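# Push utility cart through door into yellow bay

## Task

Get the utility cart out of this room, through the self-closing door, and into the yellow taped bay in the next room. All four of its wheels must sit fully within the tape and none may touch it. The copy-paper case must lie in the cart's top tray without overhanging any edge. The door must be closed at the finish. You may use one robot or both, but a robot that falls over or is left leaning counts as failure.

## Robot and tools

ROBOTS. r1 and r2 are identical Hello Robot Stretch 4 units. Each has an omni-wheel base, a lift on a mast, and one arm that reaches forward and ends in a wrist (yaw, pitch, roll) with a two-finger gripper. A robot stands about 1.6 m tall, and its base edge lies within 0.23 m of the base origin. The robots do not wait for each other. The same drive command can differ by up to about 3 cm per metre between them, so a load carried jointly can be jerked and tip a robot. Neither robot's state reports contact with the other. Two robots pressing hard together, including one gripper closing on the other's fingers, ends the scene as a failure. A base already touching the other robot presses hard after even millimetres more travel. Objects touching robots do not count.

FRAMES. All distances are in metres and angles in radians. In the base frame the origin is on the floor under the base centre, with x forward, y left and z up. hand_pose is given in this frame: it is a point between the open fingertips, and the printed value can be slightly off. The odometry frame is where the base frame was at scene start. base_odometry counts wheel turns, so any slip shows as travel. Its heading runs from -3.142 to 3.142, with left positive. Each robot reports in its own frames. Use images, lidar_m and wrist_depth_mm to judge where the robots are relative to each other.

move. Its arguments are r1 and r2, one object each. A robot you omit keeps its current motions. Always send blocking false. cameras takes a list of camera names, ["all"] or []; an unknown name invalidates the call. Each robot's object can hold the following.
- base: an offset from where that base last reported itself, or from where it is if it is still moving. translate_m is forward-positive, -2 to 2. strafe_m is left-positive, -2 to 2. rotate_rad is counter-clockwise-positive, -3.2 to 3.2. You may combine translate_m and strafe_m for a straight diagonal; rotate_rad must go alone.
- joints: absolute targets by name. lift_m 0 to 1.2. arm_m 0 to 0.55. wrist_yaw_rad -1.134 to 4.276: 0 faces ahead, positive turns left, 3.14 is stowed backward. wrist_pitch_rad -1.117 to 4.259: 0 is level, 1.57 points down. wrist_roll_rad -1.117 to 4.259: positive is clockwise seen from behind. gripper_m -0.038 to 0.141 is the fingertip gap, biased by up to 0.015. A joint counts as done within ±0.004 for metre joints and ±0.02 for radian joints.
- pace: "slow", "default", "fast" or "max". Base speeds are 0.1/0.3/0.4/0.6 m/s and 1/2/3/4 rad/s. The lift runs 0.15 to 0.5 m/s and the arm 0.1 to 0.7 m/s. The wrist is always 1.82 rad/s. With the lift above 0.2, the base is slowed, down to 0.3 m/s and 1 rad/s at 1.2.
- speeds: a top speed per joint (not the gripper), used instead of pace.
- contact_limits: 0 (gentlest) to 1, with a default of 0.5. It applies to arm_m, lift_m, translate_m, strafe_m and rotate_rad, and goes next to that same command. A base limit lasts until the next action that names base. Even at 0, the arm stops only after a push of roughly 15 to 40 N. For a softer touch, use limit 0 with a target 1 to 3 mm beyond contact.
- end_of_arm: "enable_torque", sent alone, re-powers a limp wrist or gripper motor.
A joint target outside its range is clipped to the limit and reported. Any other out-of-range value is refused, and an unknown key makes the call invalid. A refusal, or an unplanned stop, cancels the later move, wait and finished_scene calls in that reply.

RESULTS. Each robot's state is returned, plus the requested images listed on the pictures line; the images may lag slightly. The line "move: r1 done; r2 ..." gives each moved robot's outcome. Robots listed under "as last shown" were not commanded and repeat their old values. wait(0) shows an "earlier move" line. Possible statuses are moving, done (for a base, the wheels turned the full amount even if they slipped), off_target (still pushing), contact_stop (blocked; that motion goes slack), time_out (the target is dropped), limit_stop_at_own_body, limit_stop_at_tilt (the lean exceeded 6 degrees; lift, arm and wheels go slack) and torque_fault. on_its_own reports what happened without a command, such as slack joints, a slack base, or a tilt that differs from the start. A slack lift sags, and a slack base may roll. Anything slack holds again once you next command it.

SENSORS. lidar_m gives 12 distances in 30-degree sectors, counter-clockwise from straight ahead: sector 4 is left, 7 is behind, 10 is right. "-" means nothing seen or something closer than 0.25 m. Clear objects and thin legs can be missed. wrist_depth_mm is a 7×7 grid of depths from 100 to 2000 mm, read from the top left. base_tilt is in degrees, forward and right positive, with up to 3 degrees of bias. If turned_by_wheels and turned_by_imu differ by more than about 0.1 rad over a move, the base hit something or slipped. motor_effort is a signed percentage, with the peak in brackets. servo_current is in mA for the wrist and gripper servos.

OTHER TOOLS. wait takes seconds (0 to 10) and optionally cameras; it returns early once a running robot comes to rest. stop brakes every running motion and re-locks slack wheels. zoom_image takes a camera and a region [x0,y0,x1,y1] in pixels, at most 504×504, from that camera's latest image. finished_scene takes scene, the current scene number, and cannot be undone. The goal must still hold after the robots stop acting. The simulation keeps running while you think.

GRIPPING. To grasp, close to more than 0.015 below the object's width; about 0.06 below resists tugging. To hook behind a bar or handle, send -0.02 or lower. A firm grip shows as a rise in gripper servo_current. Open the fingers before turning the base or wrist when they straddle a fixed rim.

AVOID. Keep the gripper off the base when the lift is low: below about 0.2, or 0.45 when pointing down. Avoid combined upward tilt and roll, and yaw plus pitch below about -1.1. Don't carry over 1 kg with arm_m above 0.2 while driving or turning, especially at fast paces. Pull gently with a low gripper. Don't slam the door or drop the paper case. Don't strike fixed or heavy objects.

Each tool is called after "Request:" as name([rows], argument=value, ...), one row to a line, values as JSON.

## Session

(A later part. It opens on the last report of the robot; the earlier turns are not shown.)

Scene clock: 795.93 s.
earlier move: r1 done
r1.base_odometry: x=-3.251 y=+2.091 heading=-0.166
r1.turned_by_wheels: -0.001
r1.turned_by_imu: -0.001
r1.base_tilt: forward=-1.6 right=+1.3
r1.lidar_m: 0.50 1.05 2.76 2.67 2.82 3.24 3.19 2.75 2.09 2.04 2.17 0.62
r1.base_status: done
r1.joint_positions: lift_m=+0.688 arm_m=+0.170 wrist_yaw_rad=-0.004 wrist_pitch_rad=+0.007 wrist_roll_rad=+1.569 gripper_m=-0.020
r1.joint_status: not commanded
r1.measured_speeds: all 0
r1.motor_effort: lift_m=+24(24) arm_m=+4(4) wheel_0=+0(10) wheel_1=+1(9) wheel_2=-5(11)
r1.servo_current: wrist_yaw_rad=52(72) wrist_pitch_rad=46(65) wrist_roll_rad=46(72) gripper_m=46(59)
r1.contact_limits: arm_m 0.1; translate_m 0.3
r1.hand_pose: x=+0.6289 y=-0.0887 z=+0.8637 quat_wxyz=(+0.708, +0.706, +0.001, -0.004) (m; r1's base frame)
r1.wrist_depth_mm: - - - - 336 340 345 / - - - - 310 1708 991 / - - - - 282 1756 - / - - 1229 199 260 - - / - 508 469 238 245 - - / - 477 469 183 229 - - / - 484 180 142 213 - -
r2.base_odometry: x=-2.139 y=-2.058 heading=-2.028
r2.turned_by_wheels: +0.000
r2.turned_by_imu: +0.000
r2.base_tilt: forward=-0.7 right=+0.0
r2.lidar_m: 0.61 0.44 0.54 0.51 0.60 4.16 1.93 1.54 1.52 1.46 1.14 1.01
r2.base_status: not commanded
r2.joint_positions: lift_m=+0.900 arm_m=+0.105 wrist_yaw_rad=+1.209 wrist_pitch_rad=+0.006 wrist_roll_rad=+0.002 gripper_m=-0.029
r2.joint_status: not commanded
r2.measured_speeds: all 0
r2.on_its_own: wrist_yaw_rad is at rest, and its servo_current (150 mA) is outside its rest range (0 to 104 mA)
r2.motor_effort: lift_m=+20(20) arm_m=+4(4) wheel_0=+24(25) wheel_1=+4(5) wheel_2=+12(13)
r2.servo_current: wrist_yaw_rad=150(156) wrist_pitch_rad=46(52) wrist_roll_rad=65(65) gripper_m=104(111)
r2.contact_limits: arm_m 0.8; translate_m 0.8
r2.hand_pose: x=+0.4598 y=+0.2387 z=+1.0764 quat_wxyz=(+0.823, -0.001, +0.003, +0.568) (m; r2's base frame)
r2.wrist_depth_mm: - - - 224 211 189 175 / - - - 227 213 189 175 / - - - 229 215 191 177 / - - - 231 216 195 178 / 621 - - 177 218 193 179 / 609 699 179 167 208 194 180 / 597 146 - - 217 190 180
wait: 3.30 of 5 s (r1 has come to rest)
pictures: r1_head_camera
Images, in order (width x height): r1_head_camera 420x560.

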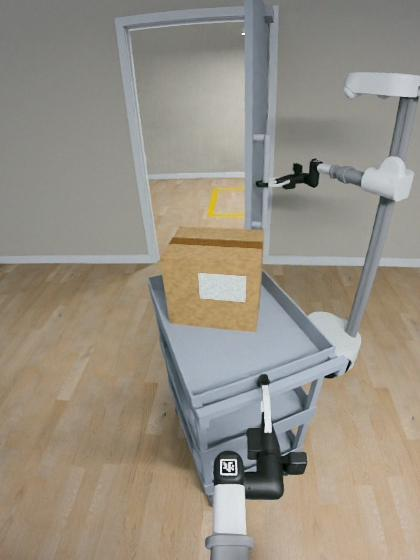

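Request:
move(blocking=false, r1={"base":{"translate_m":-0.1,"strafe_m":0.35},"contact_limits":{"translate_m":0.3},"pace":"slow"})

Request:
wait(seconds=7, cameras=["r1_head_camera","r1_wrist_camera"])

Scene clock: 812.93 s.
move: r1 moving
r1.base_odometry: x=-3.252 y=+2.104 heading=-0.167
r1.turned_by_wheels: -0.001
r1.turned_by_imu: -0.001
r1.base_tilt: forward=-1.6 right=+1.3
r1.lidar_m: 0.50 1.11 2.73 2.66 2.81 3.23 3.18 2.81 2.10 2.05 2.18 0.63
r1.base_status: translate_m moving; strafe_m moving
r1.joint_positions: lift_m=+0.688 arm_m=+0.170 wrist_yaw_rad=-0.004 wrist_pitch_rad=+0.007 wrist_roll_rad=+1.569 gripper_m=-0.020
r1.joint_status: not commanded
r1.measured_speeds: translate_m=-0.014 strafe_m=+0.048 rotate_rad=-0.001 lift_m=+0.000 arm_m=+0.000 wrist_yaw_rad=+0.000 wrist_pitch_rad=+0.000 wrist_roll_rad=+0.000
r1.motor_effort: lift_m=+24(24) arm_m=+4(4) wheel_0=-13(13) wheel_1=+3(5) wheel_2=-1(5)
r1.servo_current: wrist_yaw_rad=65(65) wrist_pitch_rad=52(59) wrist_roll_rad=46(59) gripper_m=46(52)
r1.contact_limits: arm_m 0.1; translate_m 0.3
r1.hand_pose: x=+0.6289 y=-0.0887 z=+0.8637 quat_wxyz=(+0.708, +0.706, +0.001, -0.004) (m; r1's base frame)
r1.wrist_depth_mm: - - - - 334 338 342 / - - - - 306 1708 976 / - - - - 281 1708 - / - 1281 1229 198 258 - - / - 496 473 238 244 - - / - 480 473 183 229 - - / - 484 182 142 213 - -
r2.base_odometry: x=-2.139 y=-2.058 heading=-2.028
r2.turned_by_wheels: +0.000
r2.turned_by_imu: +0.000
r2.base_tilt: forward=-0.7 right=+0.0
r2.lidar_m: 0.60 0.44 0.55 0.51 0.60 4.13 1.93 1.52 1.49 1.45 1.15 1.01
r2.base_status: not commanded
r2.joint_positions: lift_m=+0.900 arm_m=+0.105 wrist_yaw_rad=+1.209 wrist_pitch_rad=+0.006 wrist_roll_rad=+0.002 gripper_m=-0.029
r2.joint_status: not commanded
r2.measured_speeds: all 0
r2.motor_effort: lift_m=+20(20) arm_m=+4(4) wheel_0=+24(24) wheel_1=+4(4) wheel_2=+12(13)
r2.servo_current: wrist_yaw_rad=143(150) wrist_pitch_rad=46(46) wrist_roll_rad=46(52) gripper_m=104(111)
r2.contact_limits: arm_m 0.8; translate_m 0.8
r2.hand_pose: x=+0.4598 y=+0.2387 z=+1.0764 quat_wxyz=(+0.823, -0.001, +0.003, +0.568) (m; r2's base frame)
r2.wrist_depth_mm: - - - 226 211 187 174 / - - - 227 212 189 176 / - - - 229 215 191 177 / - - - 231 216 195 179 / 615 - - 177 217 193 179 / 603 707 180 168 208 195 181 / 603 146 - - 216 190 181
pictures: none

Scene clock: 817.33 s.
earlier move: r1 done
r1.base_odometry: x=-3.292 y=+2.453 heading=-0.166
r1.turned_by_wheels: +0.001
r1.turned_by_imu: +0.001
r1.base_tilt: forward=-1.6 right=+1.3
r1.lidar_m: 0.56 2.90 2.38 2.33 2.46 3.13 3.05 3.25 2.47 2.39 2.53 0.56
r1.base_status: done
r1.joint_positions: lift_m=+0.688 arm_m=+0.170 wrist_yaw_rad=-0.003 wrist_pitch_rad=+0.007 wrist_roll_rad=+1.569 gripper_m=-0.020
r1.joint_status: not commanded
r1.measured_speeds: all 0
r1.motor_effort: lift_m=+24(24) arm_m=-3(4) wheel_0=-5(13) wheel_1=+2(7) wheel_2=+4(6)
r1.servo_current: wrist_yaw_rad=46(72) wrist_pitch_rad=52(59) wrist_roll_rad=59(65) gripper_m=46(52)
r1.contact_limits: arm_m 0.1; translate_m 0.3
r1.hand_pose: x=+0.6290 y=-0.0882 z=+0.8637 quat_wxyz=(+0.708, +0.706, +0.002, -0.004) (m; r1's base frame)
r1.wrist_depth_mm: - - 569 144 200 - - / - 452 445 149 208 - - / - 442 452 153 213 - - / - 535 512 158 220 - - / - - 597 165 229 - - / - - - 177 233 1808 - / - - 180 148 245 1464 1281
r2.base_odometry: x=-2.139 y=-2.058 heading=-2.028
r2.turned_by_wheels: +0.000
r2.turned_by_imu: +0.001
r2.base_tilt: forward=-0.7 right=+0.0
r2.lidar_m: 0.59 0.46 0.90 0.61 0.86 4.13 1.94 1.52 1.51 1.46 1.15 1.01
r2.base_status: not commanded
r2.joint_positions: lift_m=+0.900 arm_m=+0.105 wrist_yaw_rad=+1.209 wrist_pitch_rad=+0.006 wrist_roll_rad=+0.002 gripper_m=-0.029
r2.joint_status: not commanded
r2.measured_speeds: all 0
r2.on_its_own: wrist_yaw_rad is at rest, and its servo_current (137 mA) is outside its rest range (0 to 104 mA)
r2.motor_effort: lift_m=+20(20) arm_m=+4(4) wheel_0=+24(25) wheel_1=+4(5) wheel_2=+12(13)
r2.servo_current: wrist_yaw_rad=137(163) wrist_pitch_rad=46(59) wrist_roll_rad=39(59) gripper_m=104(117)
r2.contact_limits: arm_m 0.8; translate_m 0.8
r2.hand_pose: x=+0.4598 y=+0.2387 z=+1.0764 quat_wxyz=(+0.823, -0.001, +0.003, +0.568) (m; r2's base frame)
r2.wrist_depth_mm: - - - 225 211 188 174 / - - - 229 212 189 176 / - - - 229 214 190 177 / - - - 232 216 195 179 / 691 - - 177 218 193 180 / 683 723 179 167 208 194 180 / - 145 - - 216 190 181
wait: 4.40 of 7 s (r1 has come to rest)
pictures: r1_head_camera, r1_wrist_camera
Images, in order (width x height): r1_head_camera 420x560, r1_wrist_camera 616x392.

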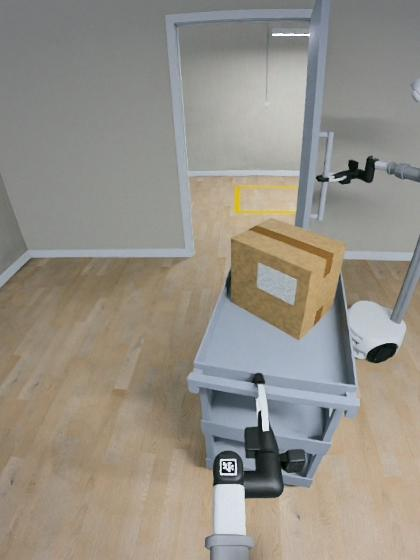

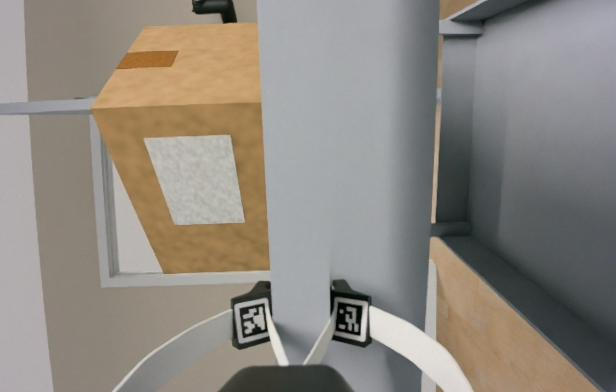

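Request:
move(blocking=false, r1={"base":{"translate_m":-0.6,"strafe_m":0.14},"contact_limits":{"translate_m":0.3},"pace":"slow"})

Request:
wait(seconds=9)

Request:
move(blocking=false, r1={"base":{"translate_m":0.05,"strafe_m":-0.2},"contact_limits":{"translate_m":0.3},"pace":"slow"})

Request:
wait(seconds=6, cameras=["r1_head_camera"])

Scene clock: 823.93 s.
move: r1 moving
r1.base_odometry: x=-3.303 y=+2.458 heading=-0.167
r1.turned_by_wheels: +0.000
r1.turned_by_imu: +0.000
r1.base_tilt: forward=-1.6 right=+1.3
r1.lidar_m: 0.58 2.91 2.38 2.29 2.46 3.11 3.04 3.22 2.48 2.40 2.53 0.56
r1.base_status: translate_m moving; strafe_m moving
r1.joint_positions: lift_m=+0.688 arm_m=+0.170 wrist_yaw_rad=-0.002 wrist_pitch_rad=+0.007 wrist_roll_rad=+1.569 gripper_m=-0.020
r1.joint_status: not commanded
r1.measured_speeds: translate_m=-0.048 strafe_m=+0.011 rotate_rad=+0.001 lift_m=+0.000 arm_m=+0.000 wrist_yaw_rad=+0.002 wrist_pitch_rad=+0.000 wrist_roll_rad=+0.000
r1.motor_effort: lift_m=+24(24) arm_m=-4(4) wheel_0=-6(9) wheel_1=-7(7) wheel_2=+8(10)
r1.servo_current: wrist_yaw_rad=46(72) wrist_pitch_rad=52(52) wrist_roll_rad=46(52) gripper_m=46(52)
r1.contact_limits: arm_m 0.1; translate_m 0.3
r1.hand_pose: x=+0.6291 y=-0.0879 z=+0.8637 quat_wxyz=(+0.708, +0.706, +0.002, -0.003) (m; r1's base frame)
r1.wrist_depth_mm: - - 554 143 200 - - / - 445 439 147 206 - - / - 449 449 152 213 - - / - 544 517 158 220 - - / - - 609 164 228 - - / - - - 177 233 1756 - / - - 181 147 245 1499 1255
r2.base_odometry: x=-2.139 y=-2.058 heading=-2.028
r2.turned_by_wheels: +0.000
r2.turned_by_imu: +0.000
r2.base_tilt: forward=-0.6 right=+0.0
r2.lidar_m: 0.57 0.43 0.88 0.63 0.83 4.14 1.90 1.52 1.51 1.45 1.17 1.01
r2.base_status: not commanded
r2.joint_positions: lift_m=+0.900 arm_m=+0.105 wrist_yaw_rad=+1.209 wrist_pitch_rad=+0.006 wrist_roll_rad=+0.002 gripper_m=-0.029
r2.joint_status: not commanded
r2.measured_speeds: all 0
r2.motor_effort: lift_m=+20(20) arm_m=+4(4) wheel_0=+24(25) wheel_1=+4(5) wheel_2=+12(13)
r2.servo_current: wrist_yaw_rad=143(156) wrist_pitch_rad=46(52) wrist_roll_rad=59(59) gripper_m=104(111)
r2.contact_limits: arm_m 0.8; translate_m 0.8
r2.hand_pose: x=+0.4598 y=+0.2387 z=+1.0764 quat_wxyz=(+0.823, -0.001, +0.003, +0.568) (m; r2's base frame)
r2.wrist_depth_mm: - - - 226 211 189 174 / - - - 227 212 189 175 / - - - 229 214 190 177 / - - - 232 216 195 179 / 707 - - 177 217 193 179 / 691 768 179 167 208 195 180 / - 146 - - 216 189 180
pictures: none

Scene clock: 830.87 s.
earlier move: r1 done
r1.base_odometry: x=-3.860 y=+2.690 heading=-0.166
r1.turned_by_wheels: +0.000
r1.turned_by_imu: +0.002
r1.base_tilt: forward=-1.6 right=+1.3
r1.lidar_m: 0.55 3.01 2.30 2.21 2.35 2.50 2.45 2.60 2.57 2.49 2.65 0.58
r1.base_status: done
r1.joint_positions: lift_m=+0.688 arm_m=+0.170 wrist_yaw_rad=+0.000 wrist_pitch_rad=+0.007 wrist_roll_rad=+1.569 gripper_m=-0.020
r1.joint_status: not commanded
r1.measured_speeds: all 0
r1.motor_effort: lift_m=+23(24) arm_m=-4(4) wheel_0=-2(9) wheel_1=-2(7) wheel_2=+4(10)
r1.servo_current: wrist_yaw_rad=13(72) wrist_pitch_rad=52(59) wrist_roll_rad=39(72) gripper_m=59(59)
r1.contact_limits: arm_m 0.1; translate_m 0.3
r1.hand_pose: x=+0.6293 y=-0.0874 z=+0.8637 quat_wxyz=(+0.708, +0.706, +0.003, -0.003) (m; r1's base frame)
r1.wrist_depth_mm: - - - 152 208 - - / - 549 496 154 213 - - / - 442 445 216 219 - - / - 508 508 162 224 - - / - - 569 167 229 - - / - - 615 177 234 1756 - / - - 179 148 241 1464 1308
r2.base_odometry: x=-2.139 y=-2.058 heading=-2.028
r2.turned_by_wheels: +0.000
r2.turned_by_imu: +0.001
r2.base_tilt: forward=-0.7 right=+0.0
r2.lidar_m: 0.59 0.45 3.24 1.22 1.16 4.13 1.92 1.52 1.49 1.45 1.15 1.01
r2.base_status: not commanded
r2.joint_positions: lift_m=+0.900 arm_m=+0.105 wrist_yaw_rad=+1.209 wrist_pitch_rad=+0.006 wrist_roll_rad=+0.002 gripper_m=-0.029
r2.joint_status: not commanded
r2.measured_speeds: all 0
r2.on_its_own: wrist_yaw_rad is at rest, and its servo_current (143 mA) is outside its rest range (0 to 104 mA)
r2.motor_effort: lift_m=+20(20) arm_m=+4(4) wheel_0=+24(25) wheel_1=+4(5) wheel_2=+12(13)
r2.servo_current: wrist_yaw_rad=143(163) wrist_pitch_rad=46(52) wrist_roll_rad=39(59) gripper_m=111(111)
r2.contact_limits: arm_m 0.8; translate_m 0.8
r2.hand_pose: x=+0.4598 y=+0.2387 z=+1.0764 quat_wxyz=(+0.823, -0.001, +0.003, +0.568) (m; r2's base frame)
r2.wrist_depth_mm: - - - 226 211 188 175 / - - - 227 211 189 176 / - - - 229 214 191 177 / - - - 230 216 195 178 / - - - 177 217 193 179 / - - 179 167 208 195 180 / - - - - 216 190 181
wait: 6.93 of 9 s (r1 has come to rest)
pictures: none

Scene clock: 831.37 s.
move: r1 moving
r1.base_odometry: x=-3.859 y=+2.678 heading=-0.166
r1.turned_by_wheels: +0.001
r1.turned_by_imu: +0.001
r1.base_tilt: forward=-1.6 right=+1.3
r1.lidar_m: 0.57 3.02 2.31 2.21 2.34 2.51 2.44 2.63 2.54 2.50 2.65 0.58
r1.base_status: translate_m moving; strafe_m moving
r1.joint_positions: lift_m=+0.688 arm_m=+0.170 wrist_yaw_rad=+0.002 wrist_pitch_rad=+0.007 wrist_roll_rad=+1.569 gripper_m=-0.020
r1.joint_status: not commanded
r1.measured_speeds: translate_m=+0.011 strafe_m=-0.049 rotate_rad=-0.001 lift_m=+0.000 arm_m=+0.000 wrist_yaw_rad=+0.000 wrist_pitch_rad=+0.000 wrist_roll_rad=+0.000
r1.motor_effort: lift_m=+24(24) arm_m=-4(4) wheel_0=+11(11) wheel_1=-4(5) wheel_2=-2(3)
r1.servo_current: wrist_yaw_rad=52(65) wrist_pitch_rad=52(59) wrist_roll_rad=46(59) gripper_m=39(59)
r1.contact_limits: arm_m 0.1; translate_m 0.3
r1.hand_pose: x=+0.6294 y=-0.0869 z=+0.8637 quat_wxyz=(+0.708, +0.706, +0.003, -0.002) (m; r1's base frame)
r1.wrist_depth_mm: - - - 152 208 - - / - 559 492 154 213 - - / - 439 442 216 219 - - / - 504 500 163 224 - - / - - 569 167 230 - - / - - 621 177 234 1756 - / - - 170 148 241 1464 1308
r2.base_odometry: x=-2.139 y=-2.058 heading=-2.028
r2.turned_by_wheels: +0.000
r2.turned_by_imu: +0.000
r2.base_tilt: forward=-0.7 right=+0.1
r2.lidar_m: 0.60 0.46 3.23 1.22 1.17 4.18 1.93 1.54 1.50 1.47 1.16 1.01
r2.base_status: not commanded
r2.joint_positions: lift_m=+0.900 arm_m=+0.105 wrist_yaw_rad=+1.209 wrist_pitch_rad=+0.006 wrist_roll_rad=+0.002 gripper_m=-0.029
r2.joint_status: not commanded
r2.measured_speeds: all 0
r2.motor_effort: lift_m=+20(20) arm_m=+4(4) wheel_0=+24(24) wheel_1=+4(5) wheel_2=+12(13)
r2.servo_current: wrist_yaw_rad=137(150) wrist_pitch_rad=46(46) wrist_roll_rad=46(52) gripper_m=98(111)
r2.contact_limits: arm_m 0.8; translate_m 0.8
r2.hand_pose: x=+0.4598 y=+0.2387 z=+1.0764 quat_wxyz=(+0.823, -0.001, +0.003, +0.568) (m; r2's base frame)
r2.wrist_depth_mm: - - - 226 211 188 174 / - - - 227 213 189 176 / - - - 229 214 191 177 / - - - 232 216 195 178 / - - - 177 218 193 179 / - - 180 167 208 195 180 / - - - - 216 190 181
pictures: none

Scene clock: 834.17 s.
earlier move: r1 done
r1.base_odometry: x=-3.844 y=+2.485 heading=-0.166
r1.turned_by_wheels: -0.001
r1.turned_by_imu: -0.001
r1.base_tilt: forward=-1.6 right=+1.3
r1.lidar_m: 0.53 3.26 2.48 2.40 2.59 2.58 2.50 2.70 2.37 2.30 2.43 0.59
r1.base_status: done
r1.joint_positions: lift_m=+0.688 arm_m=+0.170 wrist_yaw_rad=+0.002 wrist_pitch_rad=+0.007 wrist_roll_rad=+1.569 gripper_m=-0.020
r1.joint_status: not commanded
r1.measured_speeds: all 0
r1.motor_effort: lift_m=+24(24) arm_m=+4(4) wheel_0=+4(13) wheel_1=-1(6) wheel_2=-3(6)
r1.servo_current: wrist_yaw_rad=46(65) wrist_pitch_rad=52(59) wrist_roll_rad=46(72) gripper_m=46(59)
r1.contact_limits: arm_m 0.1; translate_m 0.3
r1.hand_pose: x=+0.6294 y=-0.0869 z=+0.8637 quat_wxyz=(+0.708, +0.706, +0.003, -0.002) (m; r1's base frame)
r1.wrist_depth_mm: - - - 250 250 1499 1281 / - - - 247 245 1708 - / - - 585 240 243 - - / - 469 466 237 239 - - / - 512 500 176 236 - - / - - 525 177 232 - - / - - 180 139 229 - -
r2.base_odometry: x=-2.139 y=-2.058 heading=-2.028
r2.turned_by_wheels: +0.000
r2.turned_by_imu: +0.000
r2.base_tilt: forward=-0.7 right=+0.0
r2.lidar_m: 0.59 0.45 3.23 1.08 1.01 4.15 1.95 1.55 1.50 1.45 1.16 1.01
r2.base_status: not commanded
r2.joint_positions: lift_m=+0.900 arm_m=+0.105 wrist_yaw_rad=+1.209 wrist_pitch_rad=+0.006 wrist_roll_rad=+0.002 gripper_m=-0.029
r2.joint_status: not commanded
r2.measured_speeds: all 0
r2.on_its_own: wrist_yaw_rad is at rest, and its servo_current (150 mA) is outside its rest range (0 to 104 mA)
r2.motor_effort: lift_m=+20(20) arm_m=+4(4) wheel_0=+24(25) wheel_1=+5(5) wheel_2=+13(13)
r2.servo_current: wrist_yaw_rad=150(163) wrist_pitch_rad=46(52) wrist_roll_rad=59(72) gripper_m=104(111)
r2.contact_limits: arm_m 0.8; translate_m 0.8
r2.hand_pose: x=+0.4598 y=+0.2387 z=+1.0764 quat_wxyz=(+0.823, -0.001, +0.003, +0.568) (m; r2's base frame)
r2.wrist_depth_mm: - - - 226 211 189 175 / - - - 228 212 190 176 / - - - 229 213 191 177 / - - - 231 215 195 179 / - - - 177 218 193 179 / - - 179 167 208 195 180 / - - - - 216 189 181
wait: 2.80 of 6 s (r1 has come to rest)
pictures: r1_head_camera
Images, in order (width x height): r1_head_camera 420x560.

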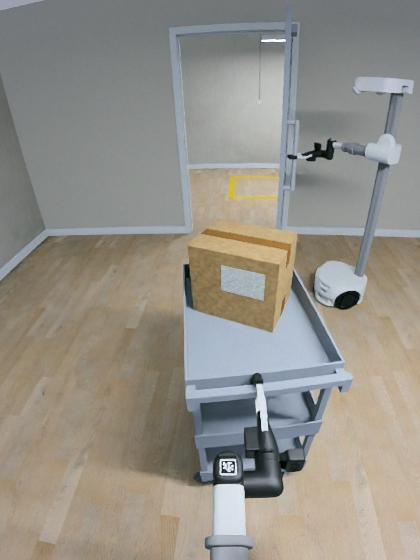

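Request:
move(blocking=false, r1={"base":{"translate_m":0.3,"strafe_m":-0.08},"contact_limits":{"translate_m":0.3},"pace":"slow"})

Request:
wait(seconds=5)

Request:
move(blocking=false, r1={"base":{"translate_m":0.35,"strafe_m":0.03},"contact_limits":{"translate_m":0.3},"pace":"slow"})

Request:
wait(seconds=6, cameras=["r1_head_camera"])

Scene clock: 844.43 s.
move: r1 moving
r1.base_odometry: x=-3.832 y=+2.480 heading=-0.166
r1.turned_by_wheels: +0.001
r1.turned_by_imu: +0.000
r1.base_tilt: forward=-1.6 right=+1.3
r1.lidar_m: 0.54 3.26 2.48 2.40 2.56 2.58 2.51 2.72 2.34 2.29 2.47 0.58
r1.base_status: translate_m moving; strafe_m moving
r1.joint_positions: lift_m=+0.688 arm_m=+0.170 wrist_yaw_rad=+0.002 wrist_pitch_rad=+0.007 wrist_roll_rad=+1.569 gripper_m=-0.020
r1.joint_status: not commanded
r1.measured_speeds: translate_m=+0.049 strafe_m=-0.012 rotate_rad=+0.003 lift_m=+0.000 arm_m=+0.000 wrist_yaw_rad=-0.002 wrist_pitch_rad=+0.000 wrist_roll_rad=+0.000
r1.motor_effort: lift_m=+24(24) arm_m=+4(4) wheel_0=+8(9) wheel_1=+5(7) wheel_2=-9(9)
r1.servo_current: wrist_yaw_rad=39(65) wrist_pitch_rad=52(52) wrist_roll_rad=46(65) gripper_m=46(52)
r1.contact_limits: arm_m 0.1; translate_m 0.3
r1.hand_pose: x=+0.6294 y=-0.0869 z=+0.8637 quat_wxyz=(+0.708, +0.706, +0.003, -0.002) (m; r1's base frame)
r1.wrist_depth_mm: - - - 259 258 1537 1205 / - - - 253 254 1708 - / - - 1921 245 247 - - / - 473 473 239 242 - - / - 504 492 178 237 - - / - - 508 177 234 - - / - - 180 139 225 - -
r2.base_odometry: x=-2.139 y=-2.058 heading=-2.028
r2.turned_by_wheels: +0.000
r2.turned_by_imu: +0.000
r2.base_tilt: forward=-0.7 right=+0.0
r2.lidar_m: 0.60 0.45 3.22 1.11 1.04 4.13 1.89 1.51 1.50 1.45 1.15 1.02
r2.base_status: not commanded
r2.joint_positions: lift_m=+0.900 arm_m=+0.105 wrist_yaw_rad=+1.209 wrist_pitch_rad=+0.006 wrist_roll_rad=+0.002 gripper_m=-0.029
r2.joint_status: not commanded
r2.measured_speeds: all 0
r2.motor_effort: lift_m=+20(20) arm_m=+4(4) wheel_0=+24(25) wheel_1=+5(5) wheel_2=+12(13)
r2.servo_current: wrist_yaw_rad=150(156) wrist_pitch_rad=46(52) wrist_roll_rad=39(59) gripper_m=104(111)
r2.contact_limits: arm_m 0.8; translate_m 0.8
r2.hand_pose: x=+0.4598 y=+0.2387 z=+1.0764 quat_wxyz=(+0.823, -0.001, +0.003, +0.568) (m; r2's base frame)
r2.wrist_depth_mm: - - - 225 211 189 175 / - - - 227 211 189 176 / - - - 229 213 191 177 / - - - 230 215 195 178 / - - - 178 217 194 179 / - - 179 167 208 195 180 / - - - - 217 190 180
pictures: none

Scene clock: 848.30 s.
earlier move: r1 done
r1.base_odometry: x=-3.561 y=+2.356 heading=-0.166
r1.turned_by_wheels: -0.001
r1.turned_by_imu: -0.003
r1.base_tilt: forward=-1.6 right=+1.3
r1.lidar_m: 0.53 3.14 2.52 2.47 2.61 2.88 2.78 3.01 2.31 2.24 2.37 0.60
r1.base_status: done
r1.joint_positions: lift_m=+0.688 arm_m=+0.170 wrist_yaw_rad=-0.002 wrist_pitch_rad=+0.007 wrist_roll_rad=+1.569 gripper_m=-0.020
r1.joint_status: not commanded
r1.measured_speeds: all 0
r1.motor_effort: lift_m=+24(24) arm_m=+4(4) wheel_0=+1(9) wheel_1=+3(7) wheel_2=-4(11)
r1.servo_current: wrist_yaw_rad=39(72) wrist_pitch_rad=52(59) wrist_roll_rad=46(72) gripper_m=52(59)
r1.contact_limits: arm_m 0.1; translate_m 0.3
r1.hand_pose: x=+0.6291 y=-0.0879 z=+0.8637 quat_wxyz=(+0.708, +0.706, +0.002, -0.003) (m; r1's base frame)
r1.wrist_depth_mm: - - - 255 254 1336 1255 / - - - 252 251 1464 - / - - 621 243 246 - - / - 477 469 238 242 - - / - 504 496 177 237 - - / - - 517 177 233 - - / - - 180 135 226 - -
r2.base_odometry: x=-2.139 y=-2.058 heading=-2.028
r2.turned_by_wheels: +0.000
r2.turned_by_imu: +0.001
r2.base_tilt: forward=-0.7 right=+0.0
r2.lidar_m: 0.60 0.44 3.24 0.75 0.83 4.15 1.96 1.53 1.50 1.44 1.14 1.02
r2.base_status: not commanded
r2.joint_positions: lift_m=+0.900 arm_m=+0.105 wrist_yaw_rad=+1.209 wrist_pitch_rad=+0.006 wrist_roll_rad=+0.002 gripper_m=-0.029
r2.joint_status: not commanded
r2.measured_speeds: all 0
r2.on_its_own: wrist_yaw_rad is at rest, and its servo_current (143 mA) is outside its rest range (0 to 104 mA)
r2.motor_effort: lift_m=+20(20) arm_m=+4(4) wheel_0=+24(25) wheel_1=+4(5) wheel_2=+12(13)
r2.servo_current: wrist_yaw_rad=143(163) wrist_pitch_rad=52(52) wrist_roll_rad=52(59) gripper_m=98(117)
r2.contact_limits: arm_m 0.8; translate_m 0.8
r2.hand_pose: x=+0.4598 y=+0.2387 z=+1.0764 quat_wxyz=(+0.823, -0.001, +0.003, +0.568) (m; r2's base frame)
r2.wrist_depth_mm: - - - 225 211 188 174 / - - - 227 212 189 176 / - - - 229 214 191 177 / - - - 231 216 195 178 / - - - 177 217 193 179 / 842 - 179 167 208 195 180 / - - - - 217 190 181
wait: 3.87 of 5 s (r1 has come to rest)
pictures: none

Scene clock: 848.80 s.
move: r1 moving
r1.base_odometry: x=-3.549 y=+2.355 heading=-0.167
r1.turned_by_wheels: +0.000
r1.turned_by_imu: -0.001
r1.base_tilt: forward=-1.6 right=+1.3
r1.lidar_m: 0.54 3.13 2.55 2.49 2.61 2.90 2.83 3.02 2.31 2.25 2.37 0.61
r1.base_status: translate_m moving; strafe_m moving
r1.joint_positions: lift_m=+0.688 arm_m=+0.170 wrist_yaw_rad=-0.002 wrist_pitch_rad=+0.007 wrist_roll_rad=+1.569 gripper_m=-0.020
r1.joint_status: not commanded
r1.measured_speeds: translate_m=+0.049 strafe_m=+0.004 rotate_rad=+0.001 lift_m=+0.000 arm_m=+0.000 wrist_yaw_rad=+0.000 wrist_pitch_rad=+0.000 wrist_roll_rad=+0.000
r1.motor_effort: lift_m=+23(24) arm_m=+4(4) wheel_0=+3(4) wheel_1=+5(6) wheel_2=-9(10)
r1.servo_current: wrist_yaw_rad=52(59) wrist_pitch_rad=52(59) wrist_roll_rad=52(65) gripper_m=46(52)
r1.contact_limits: arm_m 0.1; translate_m 0.3
r1.hand_pose: x=+0.6291 y=-0.0880 z=+0.8637 quat_wxyz=(+0.708, +0.706, +0.002, -0.003) (m; r1's base frame)
r1.wrist_depth_mm: - - - 253 255 1308 1205 / - - - 250 249 1499 - / - - 615 242 245 - - / - 477 473 239 240 - - / - 504 492 176 236 - - / - - 517 177 232 - - / - - 180 137 227 - -
r2.base_odometry: x=-2.139 y=-2.058 heading=-2.028
r2.turned_by_wheels: +0.000
r2.turned_by_imu: +0.000
r2.base_tilt: forward=-0.7 right=+0.0
r2.lidar_m: 0.59 0.46 3.23 0.73 0.82 4.15 1.94 1.51 1.50 1.44 1.16 1.03
r2.base_status: not commanded
r2.joint_positions: lift_m=+0.900 arm_m=+0.105 wrist_yaw_rad=+1.209 wrist_pitch_rad=+0.006 wrist_roll_rad=+0.002 gripper_m=-0.029
r2.joint_status: not commanded
r2.measured_speeds: all 0
r2.motor_effort: lift_m=+20(20) arm_m=+4(4) wheel_0=+24(25) wheel_1=+4(4) wheel_2=+12(13)
r2.servo_current: wrist_yaw_rad=143(156) wrist_pitch_rad=46(52) wrist_roll_rad=46(59) gripper_m=111(111)
r2.contact_limits: arm_m 0.8; translate_m 0.8
r2.hand_pose: x=+0.4598 y=+0.2387 z=+1.0764 quat_wxyz=(+0.823, -0.001, +0.003, +0.568) (m; r2's base frame)
r2.wrist_depth_mm: - - - 225 211 188 174 / - - - 228 213 189 175 / - - - 228 214 191 177 / - - - 232 216 195 179 / - - - 177 216 193 179 / - - 179 167 208 195 180 / - 976 - - 216 189 181
pictures: none

Scene clock: 853.10 s.
earlier move: r1 done
r1.base_odometry: x=-3.211 y=+2.328 heading=-0.167
r1.turned_by_wheels: +0.000
r1.turned_by_imu: -0.002
r1.base_tilt: forward=-1.6 right=+1.3
r1.lidar_m: 0.57 2.79 2.50 2.43 2.57 3.23 3.16 3.05 2.37 2.29 2.42 0.57
r1.base_status: done
r1.joint_positions: lift_m=+0.688 arm_m=+0.170 wrist_yaw_rad=-0.002 wrist_pitch_rad=+0.007 wrist_roll_rad=+1.569 gripper_m=-0.020
r1.joint_status: not commanded
r1.measured_speeds: all 0
r1.motor_effort: lift_m=+24(24) arm_m=+4(4) wheel_0=+0(5) wheel_1=+2(7) wheel_2=-5(11)
r1.servo_current: wrist_yaw_rad=52(72) wrist_pitch_rad=52(59) wrist_roll_rad=46(72) gripper_m=52(59)
r1.contact_limits: arm_m 0.1; translate_m 0.3
r1.hand_pose: x=+0.6291 y=-0.0881 z=+0.8637 quat_wxyz=(+0.708, +0.706, +0.002, -0.003) (m; r1's base frame)
r1.wrist_depth_mm: - - - 214 217 1537 - / - - 539 161 220 - - / - 445 452 221 224 - - / - 496 488 166 228 - - / - - 549 228 231 - - / - - 585 176 232 1756 - / - - 180 147 237 1397 -
r2.base_odometry: x=-2.139 y=-2.058 heading=-2.028
r2.turned_by_wheels: +0.000
r2.turned_by_imu: +0.001
r2.base_tilt: forward=-0.6 right=+0.0
r2.lidar_m: 0.58 0.44 0.66 0.48 0.70 4.17 1.95 1.52 1.50 1.45 1.14 1.02
r2.base_status: not commanded
r2.joint_positions: lift_m=+0.900 arm_m=+0.105 wrist_yaw_rad=+1.209 wrist_pitch_rad=+0.006 wrist_roll_rad=+0.002 gripper_m=-0.029
r2.joint_status: not commanded
r2.measured_speeds: all 0
r2.on_its_own: wrist_yaw_rad is at rest, and its servo_current (124 mA) is outside its rest range (0 to 104 mA)
r2.motor_effort: lift_m=+20(20) arm_m=+4(4) wheel_0=+24(25) wheel_1=+4(5) wheel_2=+12(13)
r2.servo_current: wrist_yaw_rad=124(156) wrist_pitch_rad=52(52) wrist_roll_rad=52(65) gripper_m=104(111)
r2.contact_limits: arm_m 0.8; translate_m 0.8
r2.hand_pose: x=+0.4598 y=+0.2387 z=+1.0764 quat_wxyz=(+0.823, -0.001, +0.003, +0.568) (m; r2's base frame)
r2.wrist_depth_mm: - - - 225 211 188 174 / - - - 227 211 189 175 / - - - 229 216 191 177 / - - - 232 216 195 179 / 580 - - 177 218 193 179 / 591 615 179 168 208 194 180 / 580 137 - - 218 190 181
wait: 4.30 of 6 s (r1 has come to rest)
pictures: r1_head_camera
Images, in order (width x height): r1_head_camera 420x560.

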